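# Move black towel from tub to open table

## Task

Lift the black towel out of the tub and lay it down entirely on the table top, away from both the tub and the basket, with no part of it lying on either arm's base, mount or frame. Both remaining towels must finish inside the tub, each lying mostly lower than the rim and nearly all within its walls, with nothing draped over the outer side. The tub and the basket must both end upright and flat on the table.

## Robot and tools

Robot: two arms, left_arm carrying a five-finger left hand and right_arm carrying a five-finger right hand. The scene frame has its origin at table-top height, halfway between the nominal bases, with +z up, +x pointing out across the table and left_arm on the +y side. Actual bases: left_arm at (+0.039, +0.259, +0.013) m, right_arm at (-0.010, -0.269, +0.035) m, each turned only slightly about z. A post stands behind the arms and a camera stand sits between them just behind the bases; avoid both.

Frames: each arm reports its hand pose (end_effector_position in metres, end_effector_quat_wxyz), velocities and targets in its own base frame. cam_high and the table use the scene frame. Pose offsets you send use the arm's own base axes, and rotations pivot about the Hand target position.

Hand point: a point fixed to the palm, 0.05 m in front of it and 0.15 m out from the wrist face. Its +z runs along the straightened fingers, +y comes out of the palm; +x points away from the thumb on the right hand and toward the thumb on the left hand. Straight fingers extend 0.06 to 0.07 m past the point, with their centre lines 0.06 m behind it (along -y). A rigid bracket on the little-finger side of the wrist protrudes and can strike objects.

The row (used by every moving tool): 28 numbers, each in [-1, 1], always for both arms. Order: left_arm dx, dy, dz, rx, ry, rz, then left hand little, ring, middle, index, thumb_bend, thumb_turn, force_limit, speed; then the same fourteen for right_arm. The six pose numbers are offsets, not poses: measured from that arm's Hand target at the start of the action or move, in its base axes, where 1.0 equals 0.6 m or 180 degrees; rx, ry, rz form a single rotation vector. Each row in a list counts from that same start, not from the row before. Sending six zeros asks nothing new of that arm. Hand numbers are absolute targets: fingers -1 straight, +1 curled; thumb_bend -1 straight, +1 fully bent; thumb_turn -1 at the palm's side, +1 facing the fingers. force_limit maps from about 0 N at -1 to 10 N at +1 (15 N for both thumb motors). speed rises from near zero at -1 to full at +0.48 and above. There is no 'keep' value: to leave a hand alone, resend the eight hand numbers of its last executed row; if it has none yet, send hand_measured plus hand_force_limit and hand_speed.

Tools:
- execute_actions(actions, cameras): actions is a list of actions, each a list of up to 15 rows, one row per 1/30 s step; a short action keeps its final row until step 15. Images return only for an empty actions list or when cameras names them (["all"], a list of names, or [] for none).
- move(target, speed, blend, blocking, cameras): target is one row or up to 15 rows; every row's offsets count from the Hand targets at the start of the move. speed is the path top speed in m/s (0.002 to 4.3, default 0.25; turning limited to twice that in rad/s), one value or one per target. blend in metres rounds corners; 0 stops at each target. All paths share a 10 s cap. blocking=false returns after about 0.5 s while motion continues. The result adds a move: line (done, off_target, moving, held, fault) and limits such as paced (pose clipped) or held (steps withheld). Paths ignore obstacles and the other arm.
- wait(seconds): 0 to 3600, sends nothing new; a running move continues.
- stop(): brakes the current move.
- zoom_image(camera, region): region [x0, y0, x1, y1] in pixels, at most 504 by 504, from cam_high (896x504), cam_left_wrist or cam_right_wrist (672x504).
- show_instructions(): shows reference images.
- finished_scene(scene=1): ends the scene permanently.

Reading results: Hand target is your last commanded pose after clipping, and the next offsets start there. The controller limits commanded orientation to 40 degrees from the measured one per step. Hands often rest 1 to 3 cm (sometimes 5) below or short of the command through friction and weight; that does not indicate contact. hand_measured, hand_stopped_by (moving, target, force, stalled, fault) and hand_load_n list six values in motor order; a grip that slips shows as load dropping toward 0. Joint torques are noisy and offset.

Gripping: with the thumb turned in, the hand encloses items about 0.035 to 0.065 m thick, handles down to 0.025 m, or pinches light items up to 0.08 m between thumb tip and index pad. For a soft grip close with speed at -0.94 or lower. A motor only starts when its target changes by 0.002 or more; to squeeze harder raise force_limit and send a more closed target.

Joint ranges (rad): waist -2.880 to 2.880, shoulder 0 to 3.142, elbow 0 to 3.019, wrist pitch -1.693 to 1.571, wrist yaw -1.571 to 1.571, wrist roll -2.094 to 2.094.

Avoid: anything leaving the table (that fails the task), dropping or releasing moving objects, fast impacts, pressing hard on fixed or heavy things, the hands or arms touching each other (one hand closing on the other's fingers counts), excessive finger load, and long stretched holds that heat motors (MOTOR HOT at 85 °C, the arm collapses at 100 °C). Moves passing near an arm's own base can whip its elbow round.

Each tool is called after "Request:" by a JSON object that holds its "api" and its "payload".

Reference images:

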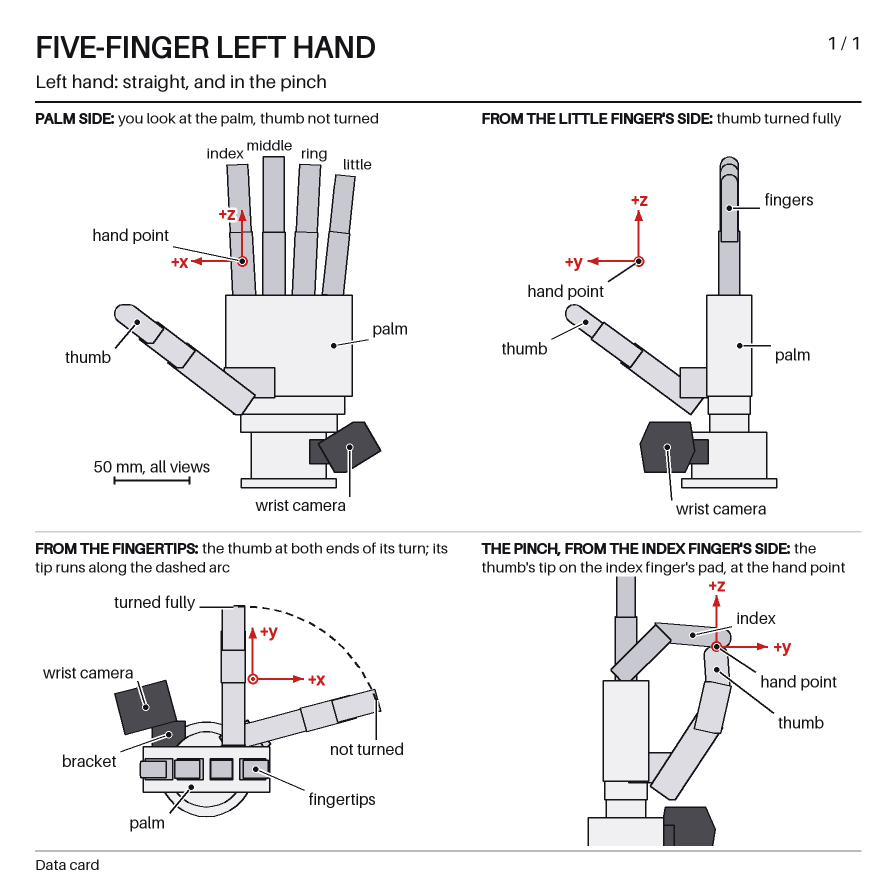

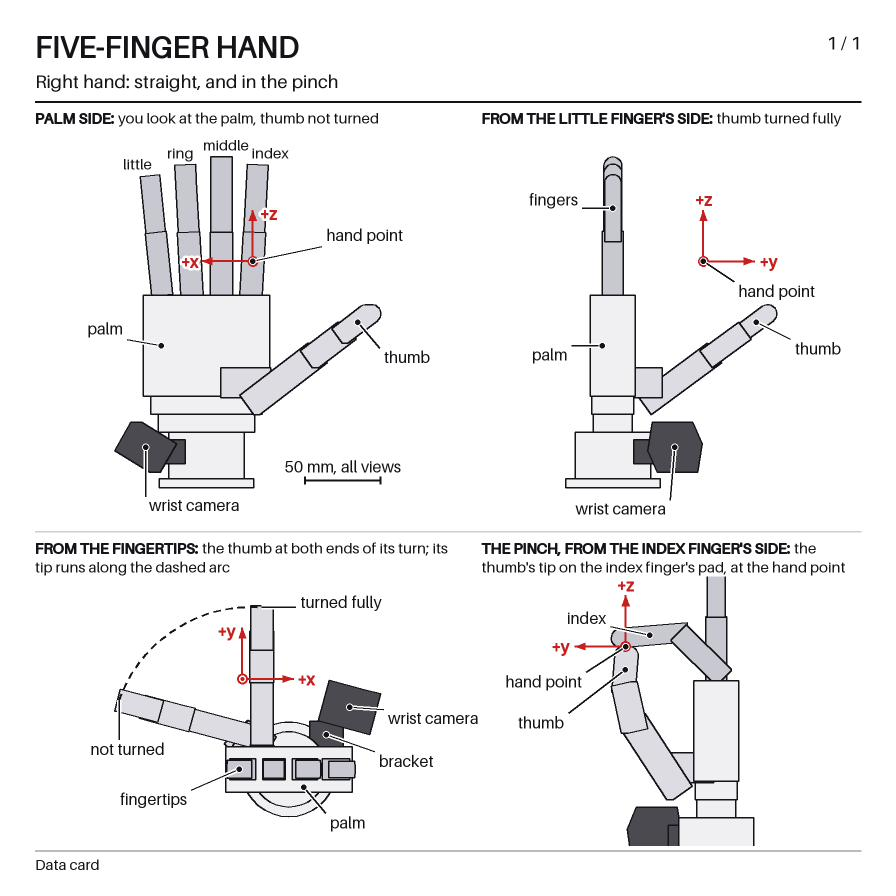

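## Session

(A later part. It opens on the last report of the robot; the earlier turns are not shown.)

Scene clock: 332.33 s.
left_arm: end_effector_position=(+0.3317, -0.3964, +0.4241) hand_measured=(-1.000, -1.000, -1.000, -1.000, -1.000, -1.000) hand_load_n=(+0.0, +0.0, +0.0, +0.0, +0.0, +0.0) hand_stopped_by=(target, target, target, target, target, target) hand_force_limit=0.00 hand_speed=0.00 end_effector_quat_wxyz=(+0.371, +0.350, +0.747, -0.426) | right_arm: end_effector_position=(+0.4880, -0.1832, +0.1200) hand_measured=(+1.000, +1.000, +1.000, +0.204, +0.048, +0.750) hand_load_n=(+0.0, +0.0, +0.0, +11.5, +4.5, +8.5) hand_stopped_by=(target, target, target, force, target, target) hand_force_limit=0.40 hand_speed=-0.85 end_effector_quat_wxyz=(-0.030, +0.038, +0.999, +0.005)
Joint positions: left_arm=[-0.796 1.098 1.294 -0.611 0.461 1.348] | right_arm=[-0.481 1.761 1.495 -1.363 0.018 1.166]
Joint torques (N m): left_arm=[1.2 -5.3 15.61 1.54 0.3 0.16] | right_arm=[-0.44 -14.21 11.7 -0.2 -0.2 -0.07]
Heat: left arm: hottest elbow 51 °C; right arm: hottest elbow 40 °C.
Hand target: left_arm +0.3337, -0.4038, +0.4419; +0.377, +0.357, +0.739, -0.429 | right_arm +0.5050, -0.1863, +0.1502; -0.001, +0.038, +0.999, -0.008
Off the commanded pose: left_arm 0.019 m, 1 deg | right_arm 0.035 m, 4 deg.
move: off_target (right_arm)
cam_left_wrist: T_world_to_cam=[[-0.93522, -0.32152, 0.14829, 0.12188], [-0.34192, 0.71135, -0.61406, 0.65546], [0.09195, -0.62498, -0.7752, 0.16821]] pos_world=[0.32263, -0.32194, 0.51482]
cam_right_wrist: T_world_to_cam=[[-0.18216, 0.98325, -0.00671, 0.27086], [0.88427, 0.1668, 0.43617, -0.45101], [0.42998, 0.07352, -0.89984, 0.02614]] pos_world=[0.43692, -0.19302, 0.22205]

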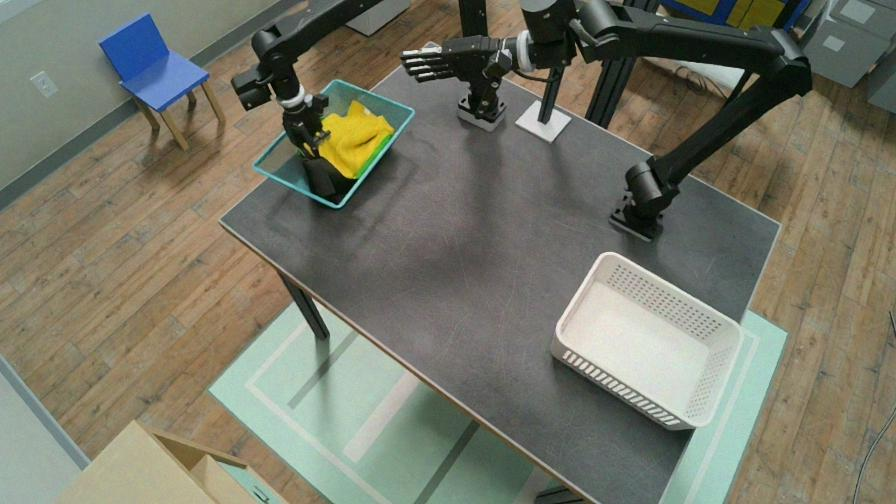

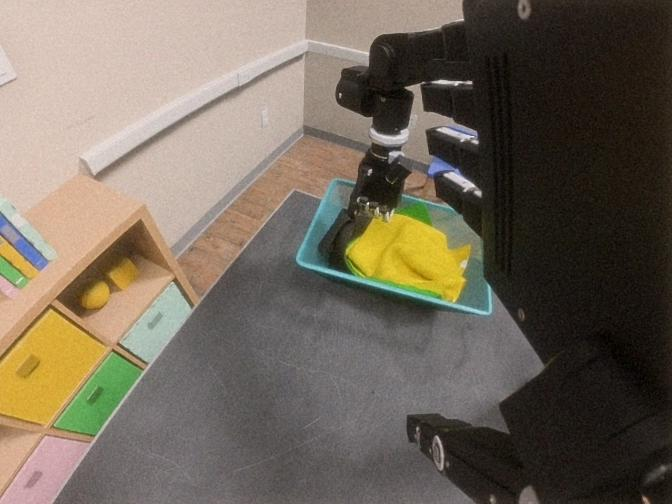

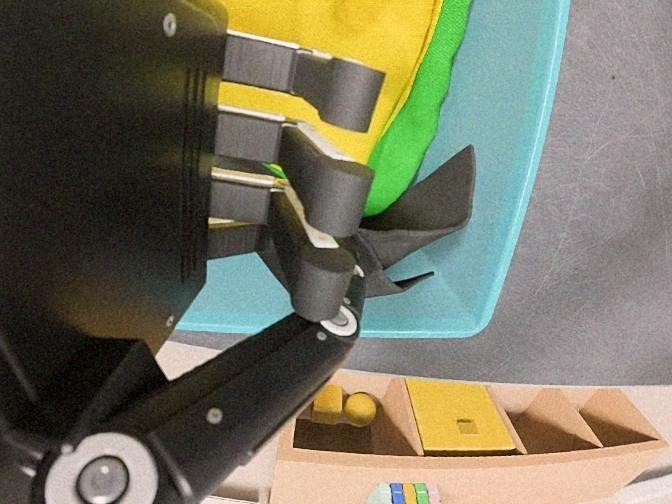

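Request:
{"api": "move", "payload": {"target": [0,0,0,0,0,0,-1,-1,-1,-1,-1,-1,0,0,0.03,0,0.16,0,0,0,1,1,1,0.55,0.05,0.75,0.4,-0.85], "cameras": ["cam_high","cam_left_wrist","cam_right_wrist"], "speed": 0.05}}

Request:
{"api": "zoom_image", "payload": {"camera": "cam_left_wrist", "region": [290, 130, 460, 330]}}

Request:
{"api": "zoom_image", "payload": {"camera": "cam_high", "region": [230, 60, 430, 220]}}

Scene clock: 341.10 s.
left_arm: end_effector_position=(+0.3317, -0.3964, +0.4241) hand_measured=(-1.000, -1.000, -1.000, -1.000, -1.000, -1.000) hand_load_n=(+0.0, -0.5, +0.0, +0.0, +0.5, +0.0) hand_stopped_by=(target, target, target, target, target, target) hand_force_limit=0.00 hand_speed=0.00 end_effector_quat_wxyz=(+0.371, +0.350, +0.747, -0.426) | right_arm: end_effector_position=(+0.5089, -0.1889, +0.2247) hand_measured=(+1.000, +1.000, +1.000, +0.204, +0.048, +0.750) hand_load_n=(+0.0, +0.0, +0.0, +11.5, +4.5, +8.0) hand_stopped_by=(target, target, target, force, target, target) hand_force_limit=0.40 hand_speed=-0.85 end_effector_quat_wxyz=(-0.022, +0.041, +0.999, +0.000)
Joint positions: left_arm=[-0.796 1.098 1.294 -0.611 0.461 1.348] | right_arm=[-0.473 1.768 1.782 -1.626 0.018 1.18]
Joint torques (N m): left_arm=[1.49 -5.36 15.76 1.61 0.28 0.16] | right_arm=[0.15 -13.16 12.29 -0.2 -0.2 -0.06]
Heat: left arm: hottest elbow 52 °C; right arm: hottest elbow 41 °C.
Hand target: left_arm +0.3337, -0.4038, +0.4419; +0.377, +0.357, +0.739, -0.429 | right_arm +0.5231, -0.1864, +0.2461; -0.001, +0.038, +0.999, -0.008
Off the commanded pose: left_arm 0.019 m, 1 deg | right_arm 0.026 m, 3 deg.
move: off_target (right_arm)
cam_left_wrist: T_world_to_cam=[[-0.93522, -0.32152, 0.14829, 0.12188], [-0.34192, 0.71135, -0.61406, 0.65546], [0.09195, -0.62498, -0.7752, 0.16821]] pos_world=[0.32263, -0.32194, 0.51482]
cam_right_wrist: T_world_to_cam=[[-0.17706, 0.98403, -0.01834, 0.28113], [0.87812, 0.16636, 0.44859, -0.51403], [0.44448, 0.06332, -0.89355, 0.10107]] pos_world=[0.45623, -0.19753, 0.32606]

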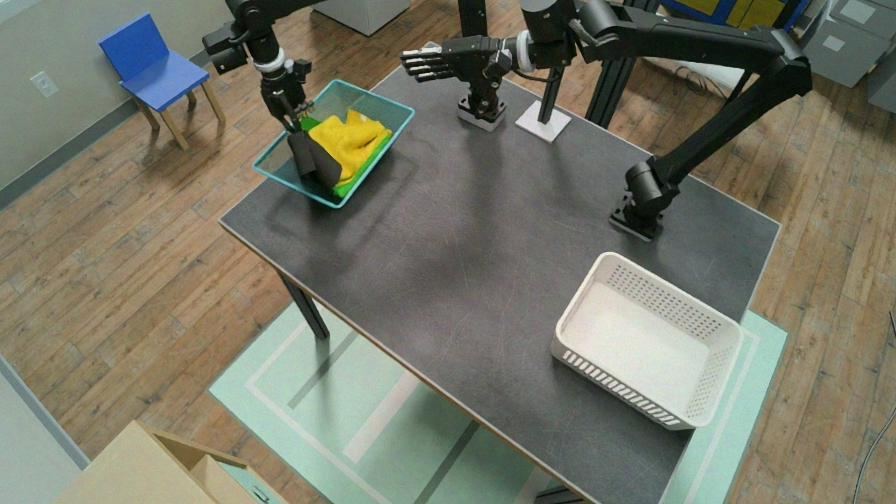

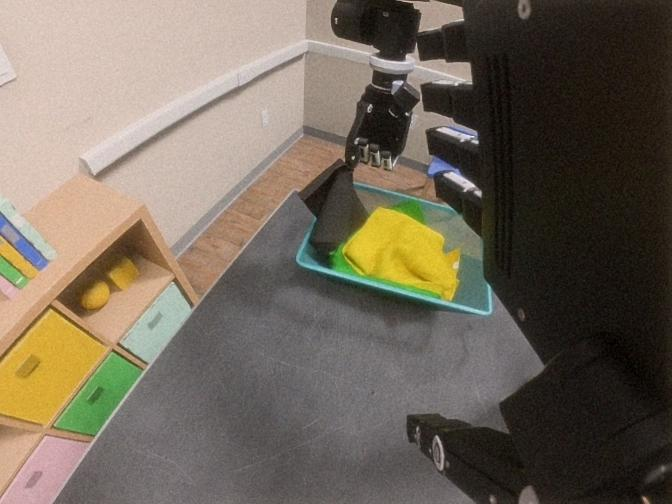

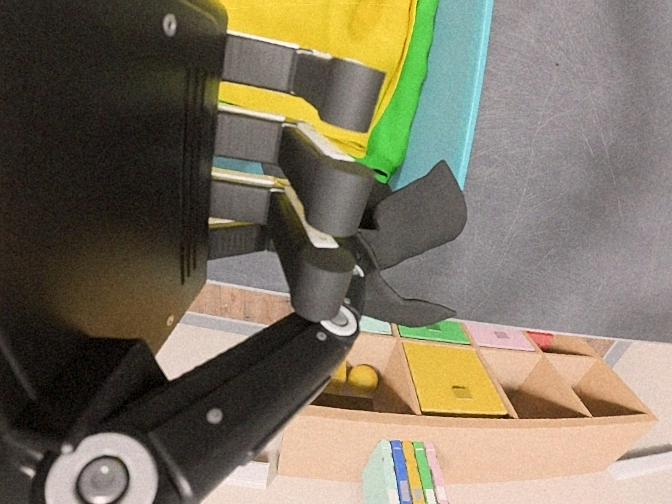

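Scaled by 2.520 from the camera's image (finer frame: 960x720).

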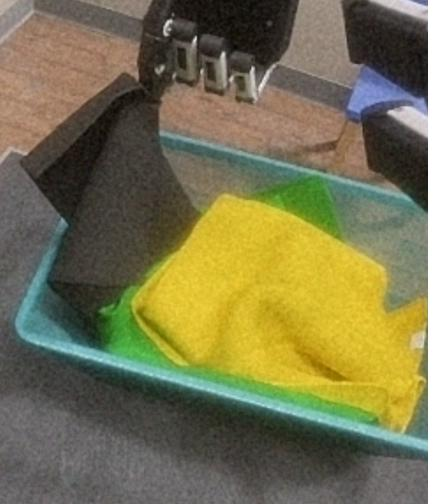

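Scaled by 2.520 from the camera's image (finer frame: 1280x720).

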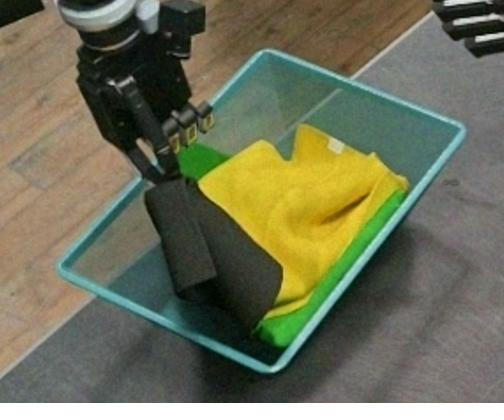

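Request:
{"api": "move", "payload": {"target": [0,0,0,0,0,0,-1,-1,-1,-1,-1,-1,0,0,0.04,0,0.22,0,0,0,1,1,1,0.55,0.05,0.75,0.4,-0.85], "cameras": ["cam_high","cam_left_wrist","cam_right_wrist"], "speed": 0.06}}

Request:
{"api": "zoom_image", "payload": {"camera": "cam_left_wrist", "region": [290, 60, 500, 330]}}

Request:
{"api": "zoom_image", "payload": {"camera": "cam_high", "region": [230, 60, 430, 220]}}

Scene clock: 349.13 s.
left_arm: end_effector_position=(+0.3317, -0.3964, +0.4241) hand_measured=(-1.000, -1.000, -1.000, -1.000, -1.000, -1.000) hand_load_n=(+0.0, +0.0, +0.0, +0.0, +0.0, +0.0) hand_stopped_by=(target, target, target, target, target, target) hand_force_limit=0.00 hand_speed=0.00 end_effector_quat_wxyz=(+0.371, +0.350, +0.747, -0.426) | right_arm: end_effector_position=(+0.5416, -0.1939, +0.3421) hand_measured=(+1.000, +1.000, +1.000, +0.204, +0.048, +0.750) hand_load_n=(+0.0, +0.0, +0.0, +12.0, +4.5, +8.5) hand_stopped_by=(target, target, target, force, target, target) hand_force_limit=0.40 hand_speed=-0.85 end_effector_quat_wxyz=(+0.088, +0.049, +0.994, -0.032)
Joint positions: left_arm=[-0.796 1.098 1.294 -0.611 0.461 1.348] | right_arm=[-0.465 1.728 2.018 -1.674 -0.013 1.205]
Joint torques (N m): left_arm=[1.38 -5.13 15.64 1.52 0.31 0.17] | right_arm=[0.15 -14.21 12.42 0.16 -0.31 -0.04]
Heat: left arm: hottest elbow 52 °C; right arm: hottest elbow 43 °C.
Hand target: left_arm +0.3337, -0.4038, +0.4419; +0.377, +0.357, +0.739, -0.429 | right_arm +0.5470, -0.1862, +0.3782; -0.001, +0.038, +0.999, -0.008
Off the commanded pose: left_arm 0.019 m, 1 deg | right_arm 0.037 m, 11 deg.
joint sent to its limit (right arm) — joint 4 (wrist pitch), lower limit. The joint targets are off in orientation, not in position.
move: off_target (right_arm)
cam_left_wrist: T_world_to_cam=[[-0.93522, -0.32152, 0.14829, 0.12188], [-0.34192, 0.71135, -0.61406, 0.65546], [0.09195, -0.62498, -0.7752, 0.16821]] pos_world=[0.32263, -0.32194, 0.51482]
cam_right_wrist: T_world_to_cam=[[-0.14652, 0.98106, -0.12672, 0.31395], [0.76414, 0.1936, 0.61532, -0.58451], [0.62819, -0.00668, -0.77803, 0.03913]] pos_world=[0.46806, -0.19459, 0.42988]

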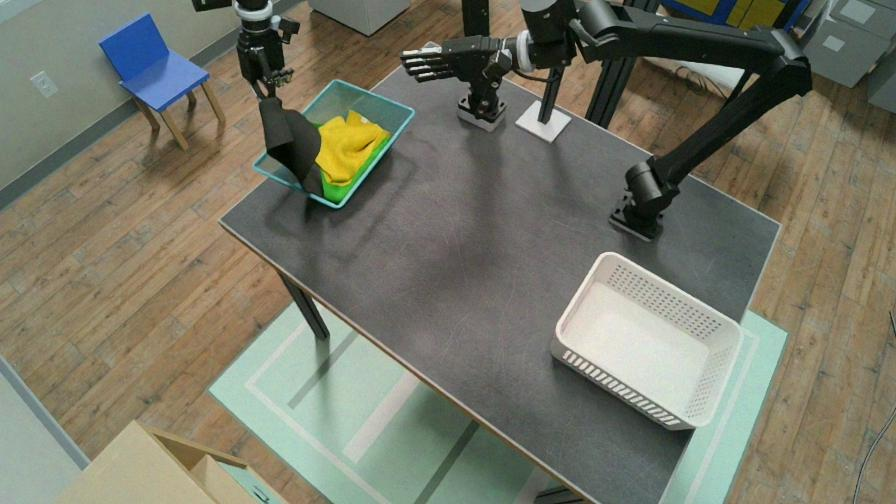

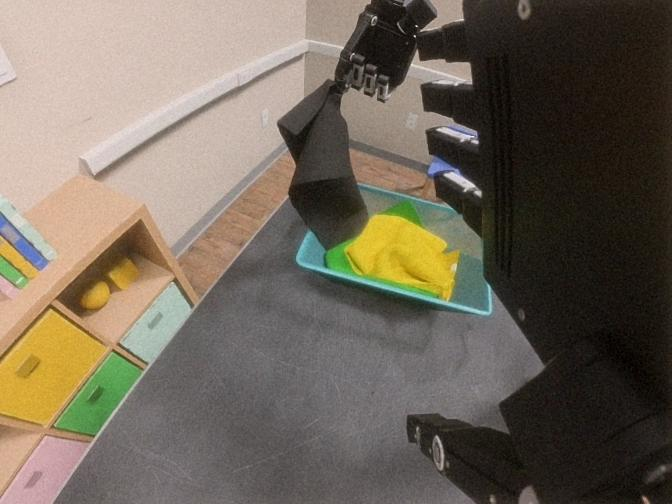

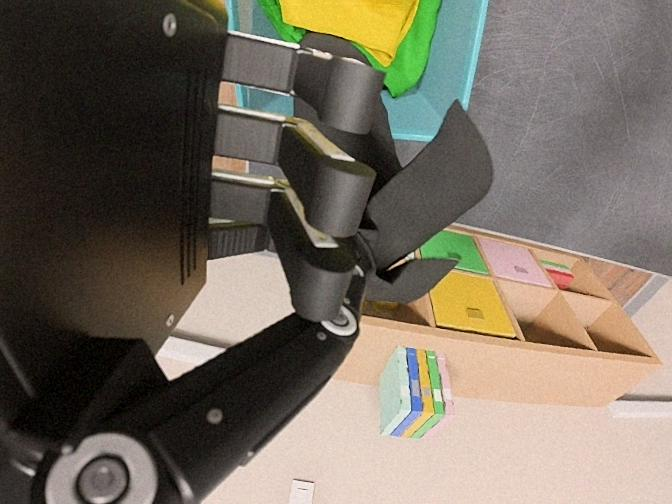

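Scaled by 1.867 from the camera's image (finer frame: 960x720).

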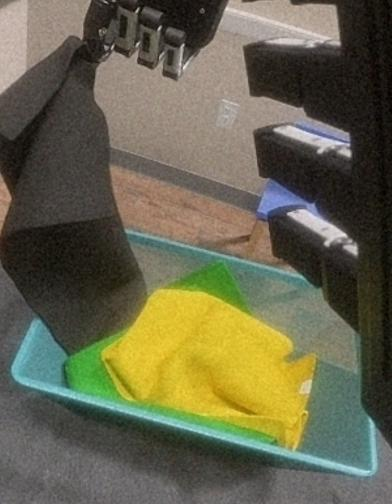

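Scaled by 2.520 from the camera's image (finer frame: 1280x720).

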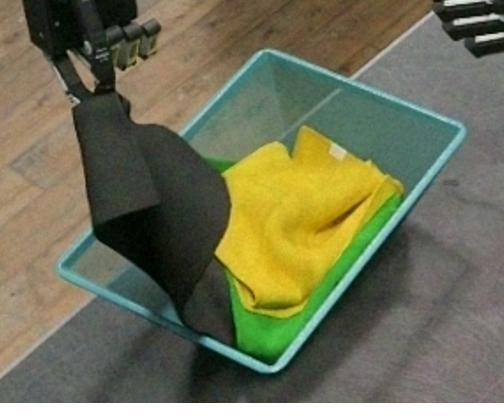

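Request:
{"api": "move", "payload": {"target": [0.1,0.7,-0.05,0,0,0.45,-1,-1,-1,-1,-1,-1,0,0,0.0,0,0.18,0,0,0,1,1,1,0.55,0.05,0.75,0.4,-0.85], "cameras": ["cam_high","cam_right_wrist"], "speed": 0.15}}

Request:
{"api": "zoom_image", "payload": {"camera": "cam_high", "region": [230, 40, 430, 220]}}

Scene clock: 358.73 s.
left_arm: end_effector_position=(+0.3892, +0.0143, +0.4191) hand_measured=(-1.000, -1.000, -1.000, -1.000, -1.000, -1.000) hand_load_n=(+0.0, +0.0, +0.0, +0.0, +0.0, +0.0) hand_stopped_by=(target, target, target, target, target, target) hand_force_limit=0.00 hand_speed=0.00 end_effector_quat_wxyz=(+0.569, -0.202, +0.793, -0.083) | right_arm: end_effector_position=(+0.5514, -0.1918, +0.4475) hand_measured=(+1.000, +1.000, +1.000, +0.204, +0.048, +0.750) hand_load_n=(+0.0, +0.0, +0.0, +11.5, +4.5, +8.0) hand_stopped_by=(target, target, target, force, target, target) hand_force_limit=0.40 hand_speed=-0.85 end_effector_quat_wxyz=(+0.197, +0.056, +0.977, -0.059)
Joint positions: left_arm=[-0.198 0.779 1.083 -0.664 -0.284 1.071] | right_arm=[-0.465 1.684 2.198 -1.674 -0.047 1.231]
Joint torques (N m): left_arm=[2.26 -0.15 10.81 2.55 -0.11 -0.01] | right_arm=[-0.85 -13.57 12.08 0.46 -0.33 -0.04]
Heat: left arm: hottest elbow 52 °C; right arm: hottest elbow 45 °C.
Hand target: left_arm +0.3938, +0.0161, +0.4119; +0.566, -0.209, +0.794, -0.081 | right_arm +0.5470, -0.1862, +0.4862; -0.001, +0.038, +0.999, -0.008
Off the commanded pose: left_arm 0.009 m, 1 deg | right_arm 0.039 m, 24 deg.
joint sent to its limit (right arm) — joint 4 (wrist pitch), lower limit. The joint targets are off in orientation, not in position.
move: off_target (right_arm)
cam_right_wrist: T_world_to_cam=[[-0.09461, 0.97185, -0.21575, 0.33609], [0.61856, 0.2272, 0.75217, -0.63183], [0.78002, -0.06229, -0.62265, -0.04886]] pos_world=[0.46074, -0.18613, 0.51734]

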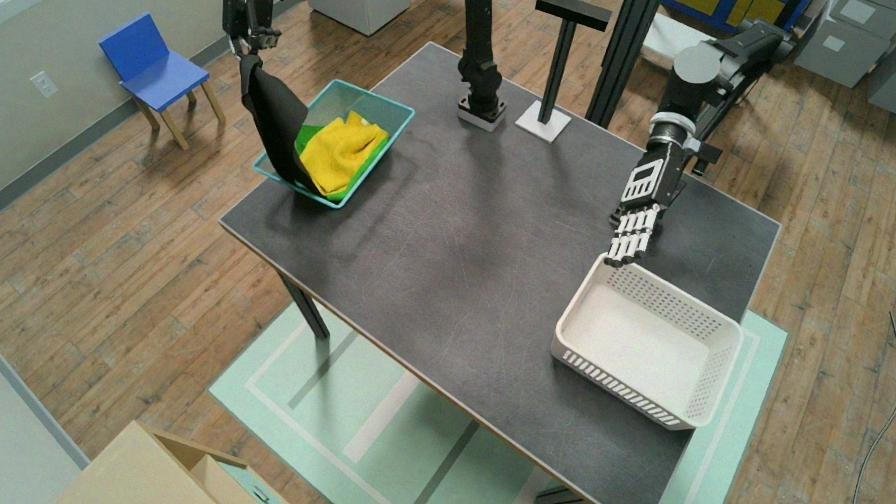

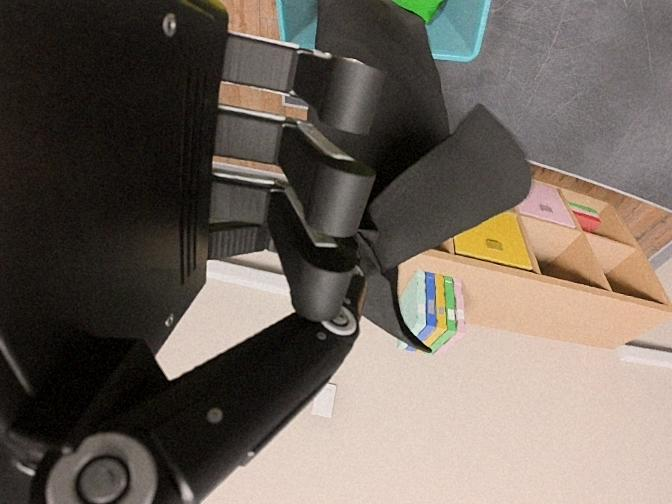

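Scaled by 2.520 from the camera's image (finer frame: 1280x720).

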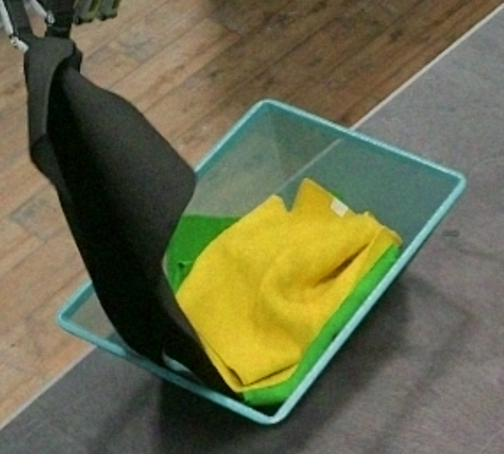

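Request:
{"api": "move", "payload": {"target": [0,0.2,0,0,0,0,-1,-1,-1,-1,-1,-1,0,0,-0.12,0.02,0.223,0,0,0,1,1,1,0.55,0.05,0.75,0.4,-0.85], "cameras": ["cam_high","cam_right_wrist"], "speed": 0.1}}

Request:
{"api": "zoom_image", "payload": {"camera": "cam_high", "region": [230, 0, 430, 220]}}

Scene clock: 368.07 s.
left_arm: end_effector_position=(+0.3887, +0.1313, +0.4099) hand_measured=(-1.000, -1.000, -1.000, -1.000, -1.000, -1.000) hand_load_n=(+0.0, +0.0, +0.0, +0.0, +0.0, +0.0) hand_stopped_by=(target, target, target, target, target, target) hand_force_limit=0.00 hand_speed=0.00 end_effector_quat_wxyz=(+0.562, -0.211, +0.796, -0.085) | right_arm: end_effector_position=(+0.4870, -0.1734, +0.5919) hand_measured=(+1.000, +1.000, +1.000, +0.204, +0.048, +0.750) hand_load_n=(+0.0, +0.0, +0.0, +11.5, +4.5, +8.0) hand_stopped_by=(target, target, target, force, target, target) hand_force_limit=0.40 hand_speed=-0.85 end_effector_quat_wxyz=(+0.331, +0.066, +0.937, -0.091)
Joint positions: left_arm=[0.299 0.797 1.077 -0.649 0.177 1.23] | right_arm=[-0.513 1.517 2.314 -1.675 -0.112 1.239]
Joint torques (N m): left_arm=[1.96 -0.67 11.88 2.65 0.22 0.12] | right_arm=[-2.43 -9.64 10.5 0.84 -0.35 -0.01]
Heat: left arm: hottest elbow 53 °C; right arm: hottest elbow 47 °C.
Hand target: left_arm +0.3937, +0.1362, +0.4121; +0.566, -0.209, +0.793, -0.081 | right_arm +0.4751, -0.1742, +0.6200; +0.000, +0.038, +0.999, -0.008
Off the commanded pose: left_arm 0.007 m, 1 deg | right_arm 0.031 m, 40 deg; orientation clipped.
joint sent to its limit (right arm) — joint 4 (wrist pitch), lower limit. The joint targets are off in orientation, not in position.
move: off_target (right_arm); limits=paced
cam_right_wrist: T_world_to_cam=[[-0.00259, 0.95196, -0.30622, 0.34854], [0.3972, 0.28201, 0.87333, -0.65925], [0.91773, -0.11936, -0.37885, -0.12879]] pos_world=[0.38095, -0.16126, 0.63368]

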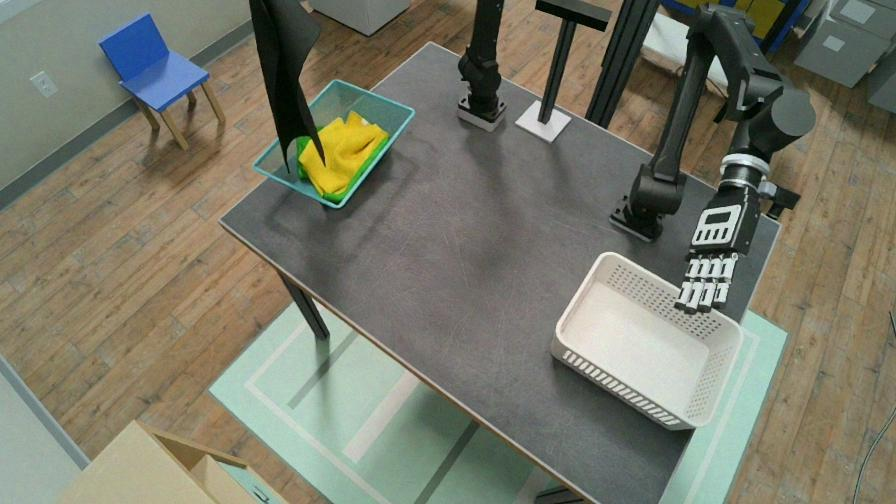

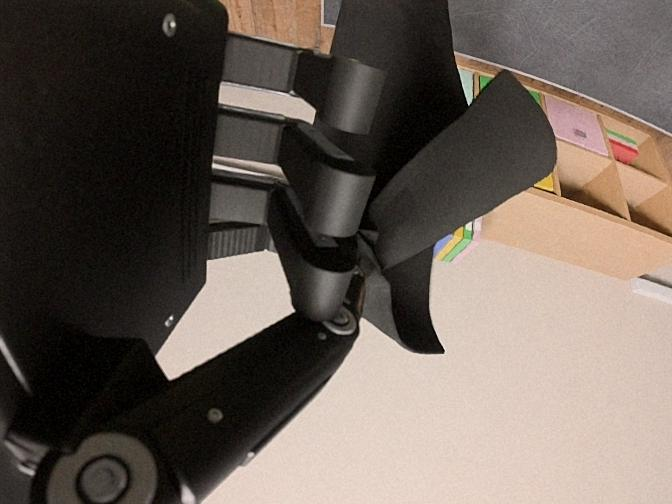

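Scaled by 2.291 from the camera's image (finer frame: 1280x720).

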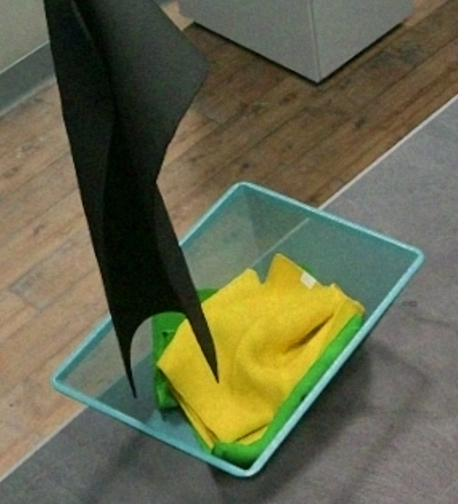

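Request:
{"api": "move", "payload": {"target": [0,0,0,0,0,0,-1,-1,-1,-1,-1,-1,0,0,0.0,0.607,0,0,0,0.28,1,1,1,0.55,0.05,0.75,0.4,-0.85], "cameras": ["cam_high","cam_left_wrist"], "speed": 0.13}}

Scene clock: 382.43 s.
left_arm: end_effector_position=(+0.3887, +0.1313, +0.4099) hand_measured=(-1.000, -1.000, -1.000, -1.000, -1.000, -1.000) hand_load_n=(+0.0, +0.0, +0.0, +0.0, +0.0, +0.0) hand_stopped_by=(target, target, target, target, target, target) hand_force_limit=0.00 hand_speed=0.00 end_effector_quat_wxyz=(+0.562, -0.211, +0.796, -0.085) | right_arm: end_effector_position=(+0.4836, +0.1859, +0.5979) hand_measured=(+1.000, +1.000, +1.000, +0.204, +0.048, +0.750) hand_load_n=(+0.0, +0.0, +0.0, +11.5, +4.5, +8.0) hand_stopped_by=(target, target, target, force, target, target) hand_force_limit=0.40 hand_speed=-0.85 end_effector_quat_wxyz=(+0.356, -0.318, +0.879, +0.010)
Joint positions: left_arm=[0.299 0.797 1.077 -0.649 0.177 1.23] | right_arm=[0.192 1.544 2.368 -1.675 -0.121 1.115]
Joint torques (N m): left_arm=[2.49 -0.5 11.89 2.67 0.19 0.16] | right_arm=[-0.38 -9 10.51 0.87 -0.35 -0.12]
Heat: left arm: hottest elbow 52 °C; right arm: hottest elbow 46 °C.
Hand target: left_arm +0.3937, +0.1362, +0.4120; +0.566, -0.209, +0.793, -0.081 | right_arm +0.4751, +0.1900, +0.6199; +0.020, -0.389, +0.921, -0.007
Off the commanded pose: left_arm 0.007 m, 1 deg | right_arm 0.024 m, 42 deg; orientation clipped.
joint sent to its limit (right arm) — joint 4 (wrist pitch), lower limit. The joint targets are off in orientation, not in position.
move: off_target (right_arm); limits=paced
cam_left_wrist: T_world_to_cam=[[0.15681, -0.9774, 0.14175, 0.01133], [-0.75578, -0.21115, -0.61985, 0.57527], [0.63577, -0.00993, -0.77181, 0.18818]] pos_world=[0.31336, 0.13441, 0.50021]

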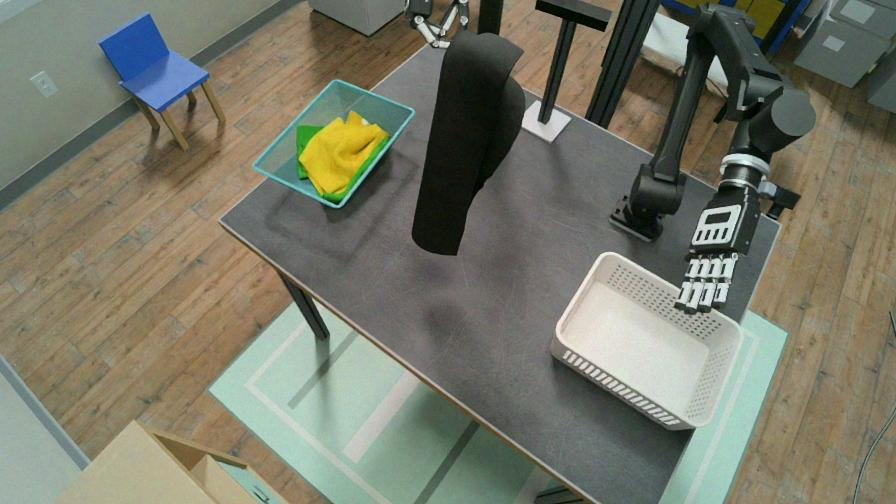

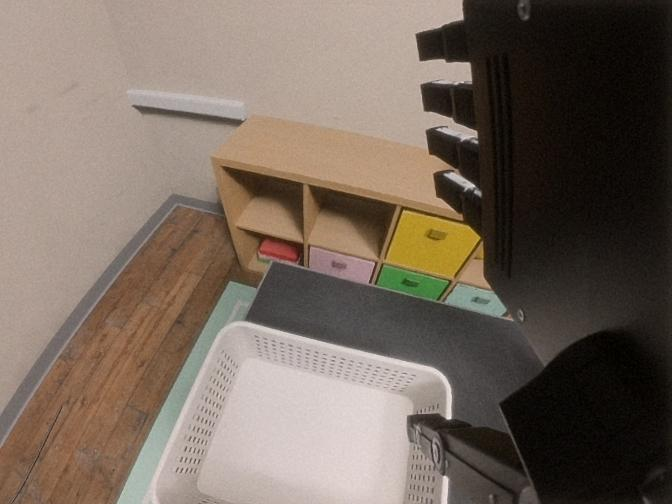

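Request:
{"api": "move", "payload": {"target": [[0,0,0,0,0,0,-1,-1,-1,-1,-1,-1,0,0,0.04,0,-0.4,0,0,0,1,1,1,0.55,0.05,0.75,0.4,-0.85],[0,0,0,0,0,0,-1,-1,-1,-1,-1,-1,0,0,-0.1,-0.01,-0.65,0,0,0,1,1,1,0.55,0.05,0.75,0.4,-0.85]], "blend": 0.05, "cameras": ["cam_high"], "speed": 0.12}}

Scene clock: 392.40 s.
left_arm: end_effector_position=(+0.3887, +0.1313, +0.4099) hand_measured=(-1.000, -1.000, -1.000, -1.000, -1.000, -1.000) hand_load_n=(+0.0, +0.0, +0.0, +0.0, +0.0, +0.0) hand_stopped_by=(target, target, target, target, target, target) hand_force_limit=0.00 hand_speed=0.00 end_effector_quat_wxyz=(+0.562, -0.211, +0.796, -0.085) | right_arm: end_effector_position=(+0.4134, +0.1778, +0.2184) hand_measured=(+1.000, +1.000, +1.000, +0.204, +0.048, +0.750) hand_load_n=(+0.0, +0.0, +0.0, +11.0, +4.5, +8.5) hand_stopped_by=(target, target, target, force, target, target) hand_force_limit=0.40 hand_speed=-0.85 end_effector_quat_wxyz=(+0.000, -0.387, +0.922, -0.002)
Joint positions: left_arm=[0.299 0.797 1.077 -0.649 0.177 1.23] | right_arm=[0.259 1.514 1.447 -1.503 0.005 1.035]
Joint torques (N m): left_arm=[2.55 -0.85 11.88 2.65 0.25 0.16] | right_arm=[0.03 -11.34 8.81 0.46 0.07 -0.04]
Heat: left arm: hottest elbow 51 °C; right arm: hottest elbow 44 °C.
Hand target: left_arm +0.3937, +0.1362, +0.4120; +0.566, -0.209, +0.793, -0.081 | right_arm +0.4151, +0.1839, +0.2299; +0.020, -0.389, +0.921, -0.007
Off the commanded pose: left_arm 0.007 m, 1 deg | right_arm 0.013 m, 2 deg.
move: off_target (right_arm)

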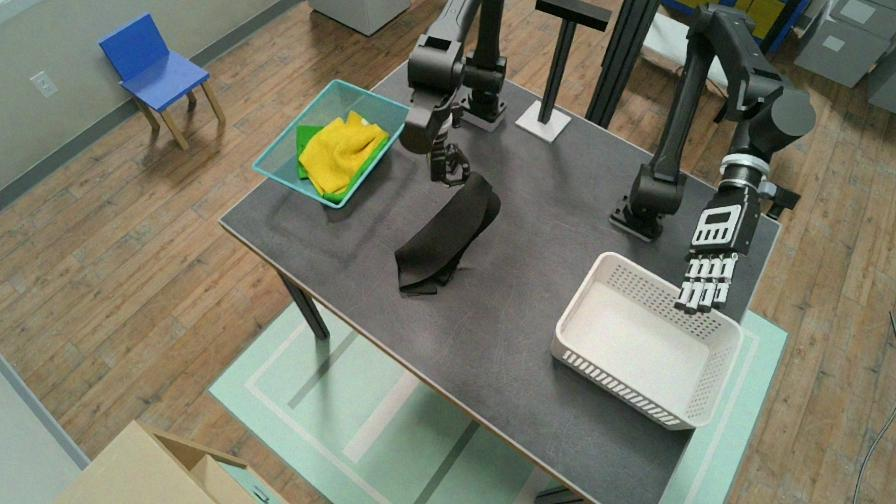

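Request:
{"api": "move", "payload": {"target": [0,0,0,0,0,0,-1,-1,-1,-1,-1,-1,0,0,-0.19,0.0,-0.335,0,0,0,1,1,1,0.55,0.05,0.75,0.4,-0.85], "cameras": ["cam_high","cam_right_wrist"], "speed": 0.08}}

Scene clock: 397.90 s.
left_arm: end_effector_position=(+0.3887, +0.1313, +0.4099) hand_measured=(-1.000, -1.000, -1.000, -1.000, -1.000, -1.000) hand_load_n=(+0.0, +0.0, +0.0, +0.0, +0.0, +0.0) hand_stopped_by=(target, target, target, target, target, target) hand_force_limit=0.00 hand_speed=0.00 end_effector_quat_wxyz=(+0.562, -0.211, +0.796, -0.085) | right_arm: end_effector_position=(+0.2964, +0.1778, +0.0244) hand_measured=(+1.000, +1.000, +1.000, +0.204, +0.048, +0.750) hand_load_n=(+0.0, +0.0, +0.0, +11.0, +4.5, +8.0) hand_stopped_by=(target, target, target, force, target, target) hand_force_limit=0.40 hand_speed=-0.85 end_effector_quat_wxyz=(+0.006, -0.387, +0.922, -0.004)
Joint positions: left_arm=[0.299 0.797 1.077 -0.649 0.177 1.23] | right_arm=[0.35 1.397 0.776 -0.937 0.008 1.126]
Joint torques (N m): left_arm=[2.43 -0.85 11.96 2.67 0.2 0.16] | right_arm=[0.09 -7.41 7.12 0.51 0.09 -0.04]
Heat: left arm: hottest elbow 51 °C; right arm: hottest elbow 43 °C.
Hand target: left_arm +0.3937, +0.1362, +0.4120; +0.566, -0.209, +0.793, -0.081 | right_arm +0.3011, +0.1838, +0.0289; +0.019, -0.389, +0.921, -0.007
Off the commanded pose: left_arm 0.007 m, 1 deg | right_arm 0.009 m, 2 deg.
move: done
cam_right_wrist: T_world_to_cam=[[-0.86813, 0.49443, -0.04357, 0.1715], [0.41257, 0.76763, 0.49044, -0.26844], [0.27594, 0.40779, -0.87038, -0.01852]] pos_world=[0.26475, 0.12882, 0.12301]

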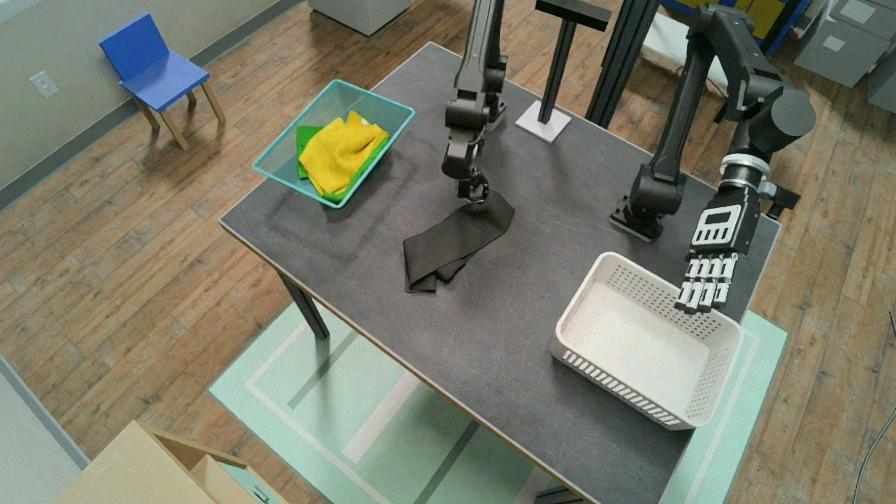

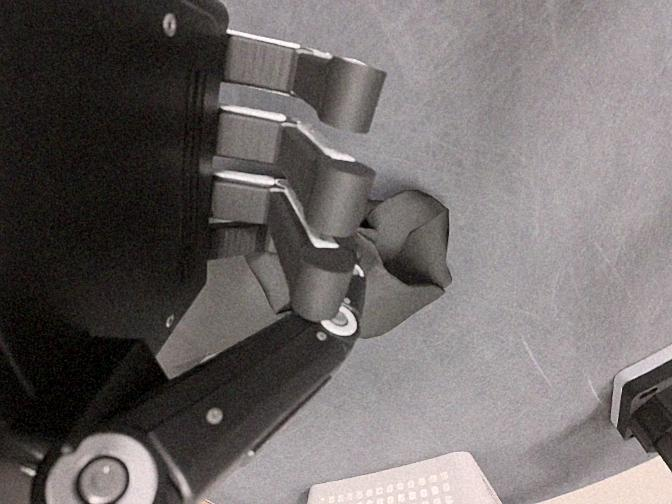

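Request:
{"api": "move", "payload": {"target": [0,0,0,0,0,0,-1,-1,-1,-1,-1,-1,0,0,0,0,-0.035,0,0,0,1,1,1,0.55,0.05,0.75,0.4,-0.85], "cameras": [], "speed": 0.03}}

Request:
{"api": "move", "payload": {"target": [0,0,0,0,0,0,-1,-1,-1,-1,-1,-1,0,0,0,0,0,0,0,0,1,1,1,-0.3,-0.3,0.75,0.4,-0.85], "cameras": ["cam_right_wrist"], "speed": 0.03}}

Scene clock: 403.30 s.
left_arm: end_effector_position=(+0.3887, +0.1313, +0.4099) hand_measured=(-1.000, -1.000, -1.000, -1.000, -1.000, -1.000) hand_load_n=(+0.0, +0.0, +0.0, +0.0, +0.0, +0.0) hand_stopped_by=(target, target, target, target, target, target) hand_force_limit=0.00 hand_speed=0.00 end_effector_quat_wxyz=(+0.562, -0.211, +0.796, -0.085) | right_arm: end_effector_position=(+0.2992, +0.1788, +0.0086) hand_measured=(+1.000, +1.000, +1.000, +0.204, +0.048, +0.750) hand_load_n=(+0.0, +0.0, +0.0, +11.0, +4.5, +8.0) hand_stopped_by=(target, target, target, force, target, target) hand_force_limit=0.40 hand_speed=-0.85 end_effector_quat_wxyz=(+0.015, -0.387, +0.922, -0.005)
Joint positions: left_arm=[0.299 0.797 1.077 -0.649 0.177 1.23] | right_arm=[0.35 1.424 0.751 -0.868 0.008 1.126]
Joint torques (N m): left_arm=[2.26 -0.73 11.88 2.63 0.23 0.15] | right_arm=[0.03 -6.59 6.67 0.62 0.1 -0.05]
Heat: left arm: hottest elbow 50 °C; right arm: hottest elbow 42 °C.
Hand target: left_arm +0.3937, +0.1362, +0.4120; +0.566, -0.209, +0.793, -0.081 | right_arm +0.3011, +0.1838, +0.0079; +0.019, -0.389, +0.921, -0.007
Off the commanded pose: left_arm 0.007 m, 1 deg | right_arm 0.005 m, 1 deg.
move: done

Scene clock: 405.17 s.
left_arm: end_effector_position=(+0.3887, +0.1313, +0.4099) hand_measured=(-1.000, -1.000, -1.000, -1.000, -1.000, -1.000) hand_load_n=(+0.0, -0.5, +0.0, +0.0, +0.0, +0.0) hand_stopped_by=(target, target, target, target, target, target) hand_force_limit=0.00 hand_speed=0.00 end_effector_quat_wxyz=(+0.562, -0.211, +0.796, -0.085) | right_arm: end_effector_position=(+0.2997, +0.1823, +0.0144) hand_measured=(+1.000, +1.000, +1.000, -0.298, -0.300, +0.750) hand_load_n=(+0.0, +0.0, +0.0, -10.0, -0.5, +0.0) hand_stopped_by=(target, target, target, target, target, target) hand_force_limit=0.40 hand_speed=-0.85 end_effector_quat_wxyz=(+0.023, -0.388, +0.921, +0.000)
Joint positions: left_arm=[0.299 0.797 1.077 -0.649 0.177 1.23] | right_arm=[0.353 1.408 0.751 -0.868 -0.002 1.126]
Joint torques (N m): left_arm=[2.67 -1.2 11.92 2.7 0.22 0.18] | right_arm=[-0.26 -5.36 6.78 0.64 0.54 -0.05]
Heat: left arm: hottest elbow 50 °C; right arm: hottest elbow 42 °C.
Hand target: left_arm +0.3937, +0.1362, +0.4120; +0.566, -0.209, +0.793, -0.081 | right_arm +0.3011, +0.1839, +0.0079; +0.019, -0.389, +0.921, -0.007
Off the commanded pose: left_arm 0.007 m, 1 deg | right_arm 0.007 m, 1 deg.
move: done
cam_right_wrist: T_world_to_cam=[[-0.86823, 0.49286, -0.05717, 0.17224], [0.39649, 0.75846, 0.51724, -0.26232], [0.29829, 0.42641, -0.85393, -0.04026]] pos_world=[0.26556, 0.13123, 0.11115]

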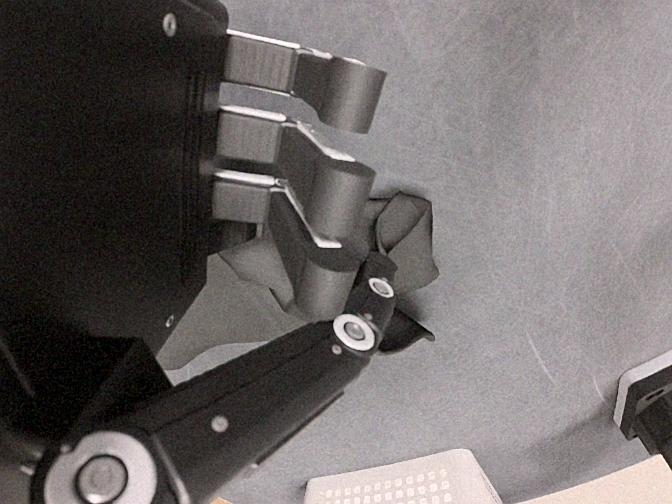

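Request:
{"api": "move", "payload": {"target": [0,0,0,0,0,0,-1,-1,-1,-1,-1,-1,0,0,0,0,0.15,0,0,0,1,1,1,-0.3,-0.3,0.75,0.4,-0.85], "cameras": ["cam_high","cam_right_wrist"], "speed": 0.06}}

Scene clock: 409.63 s.
left_arm: end_effector_position=(+0.3887, +0.1313, +0.4099) hand_measured=(-1.000, -1.000, -1.000, -1.000, -1.000, -1.000) hand_load_n=(+0.0, +0.0, +0.0, +0.0, +0.0, +0.0) hand_stopped_by=(target, target, target, target, target, target) hand_force_limit=0.00 hand_speed=0.00 end_effector_quat_wxyz=(+0.562, -0.211, +0.796, -0.085) | right_arm: end_effector_position=(+0.2861, +0.1753, +0.0791) hand_measured=(+1.000, +1.000, +1.000, -0.298, -0.300, +0.750) hand_load_n=(+0.0, +0.0, +0.0, +0.5, +0.0, +0.0) hand_stopped_by=(target, target, target, target, target, target) hand_force_limit=0.40 hand_speed=-0.85 end_effector_quat_wxyz=(-0.003, -0.388, +0.922, -0.004)
Joint positions: left_arm=[0.299 0.797 1.077 -0.649 0.177 1.23] | right_arm=[0.353 1.296 0.847 -1.128 0.008 1.128]
Joint torques (N m): left_arm=[2.49 -1.14 11.75 2.65 0.2 0.18] | right_arm=[-0.21 -6.95 10.81 -0.21 0.1 -0.08]
Heat: left arm: hottest elbow 50 °C; right arm: hottest elbow 41 °C.
Hand target: left_arm +0.3937, +0.1362, +0.4120; +0.566, -0.209, +0.793, -0.081 | right_arm +0.3012, +0.1839, +0.0980; +0.020, -0.389, +0.921, -0.007
Off the commanded pose: left_arm 0.007 m, 1 deg | right_arm 0.026 m, 3 deg.
move: off_target (right_arm)
cam_right_wrist: T_world_to_cam=[[-0.86936, 0.49319, -0.03122, 0.16574], [0.42024, 0.77105, 0.47841, -0.29098], [0.26002, 0.40279, -0.87758, 0.03899]] pos_world=[0.25623, 0.12692, 0.1786]

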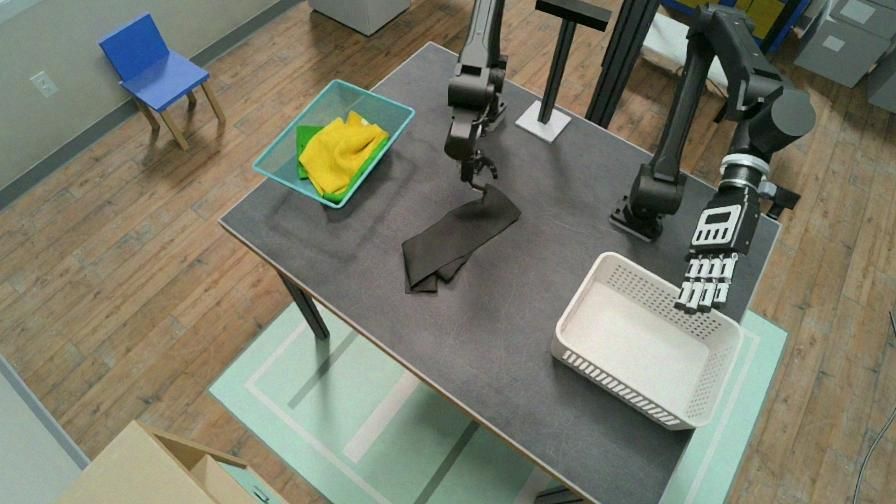

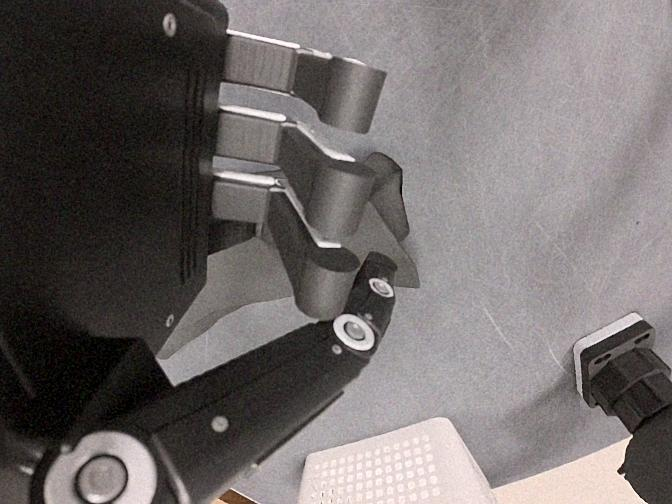

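Request:
{"api": "zoom_image", "payload": {"camera": "cam_high", "region": [380, 130, 560, 310]}}

Request:
{"api": "zoom_image", "payload": {"camera": "cam_high", "region": [230, 60, 430, 220]}}

Scaled by 2.800 from the camera's image (finer frame: 1280x720).

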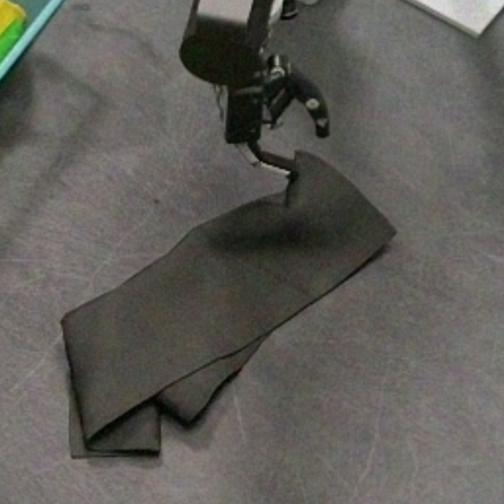

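Scaled by 2.520 from the camera's image (finer frame: 1280x720).

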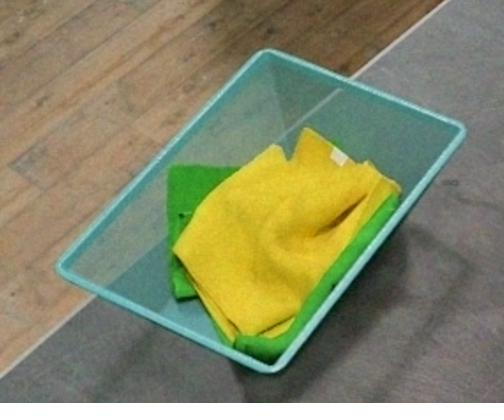

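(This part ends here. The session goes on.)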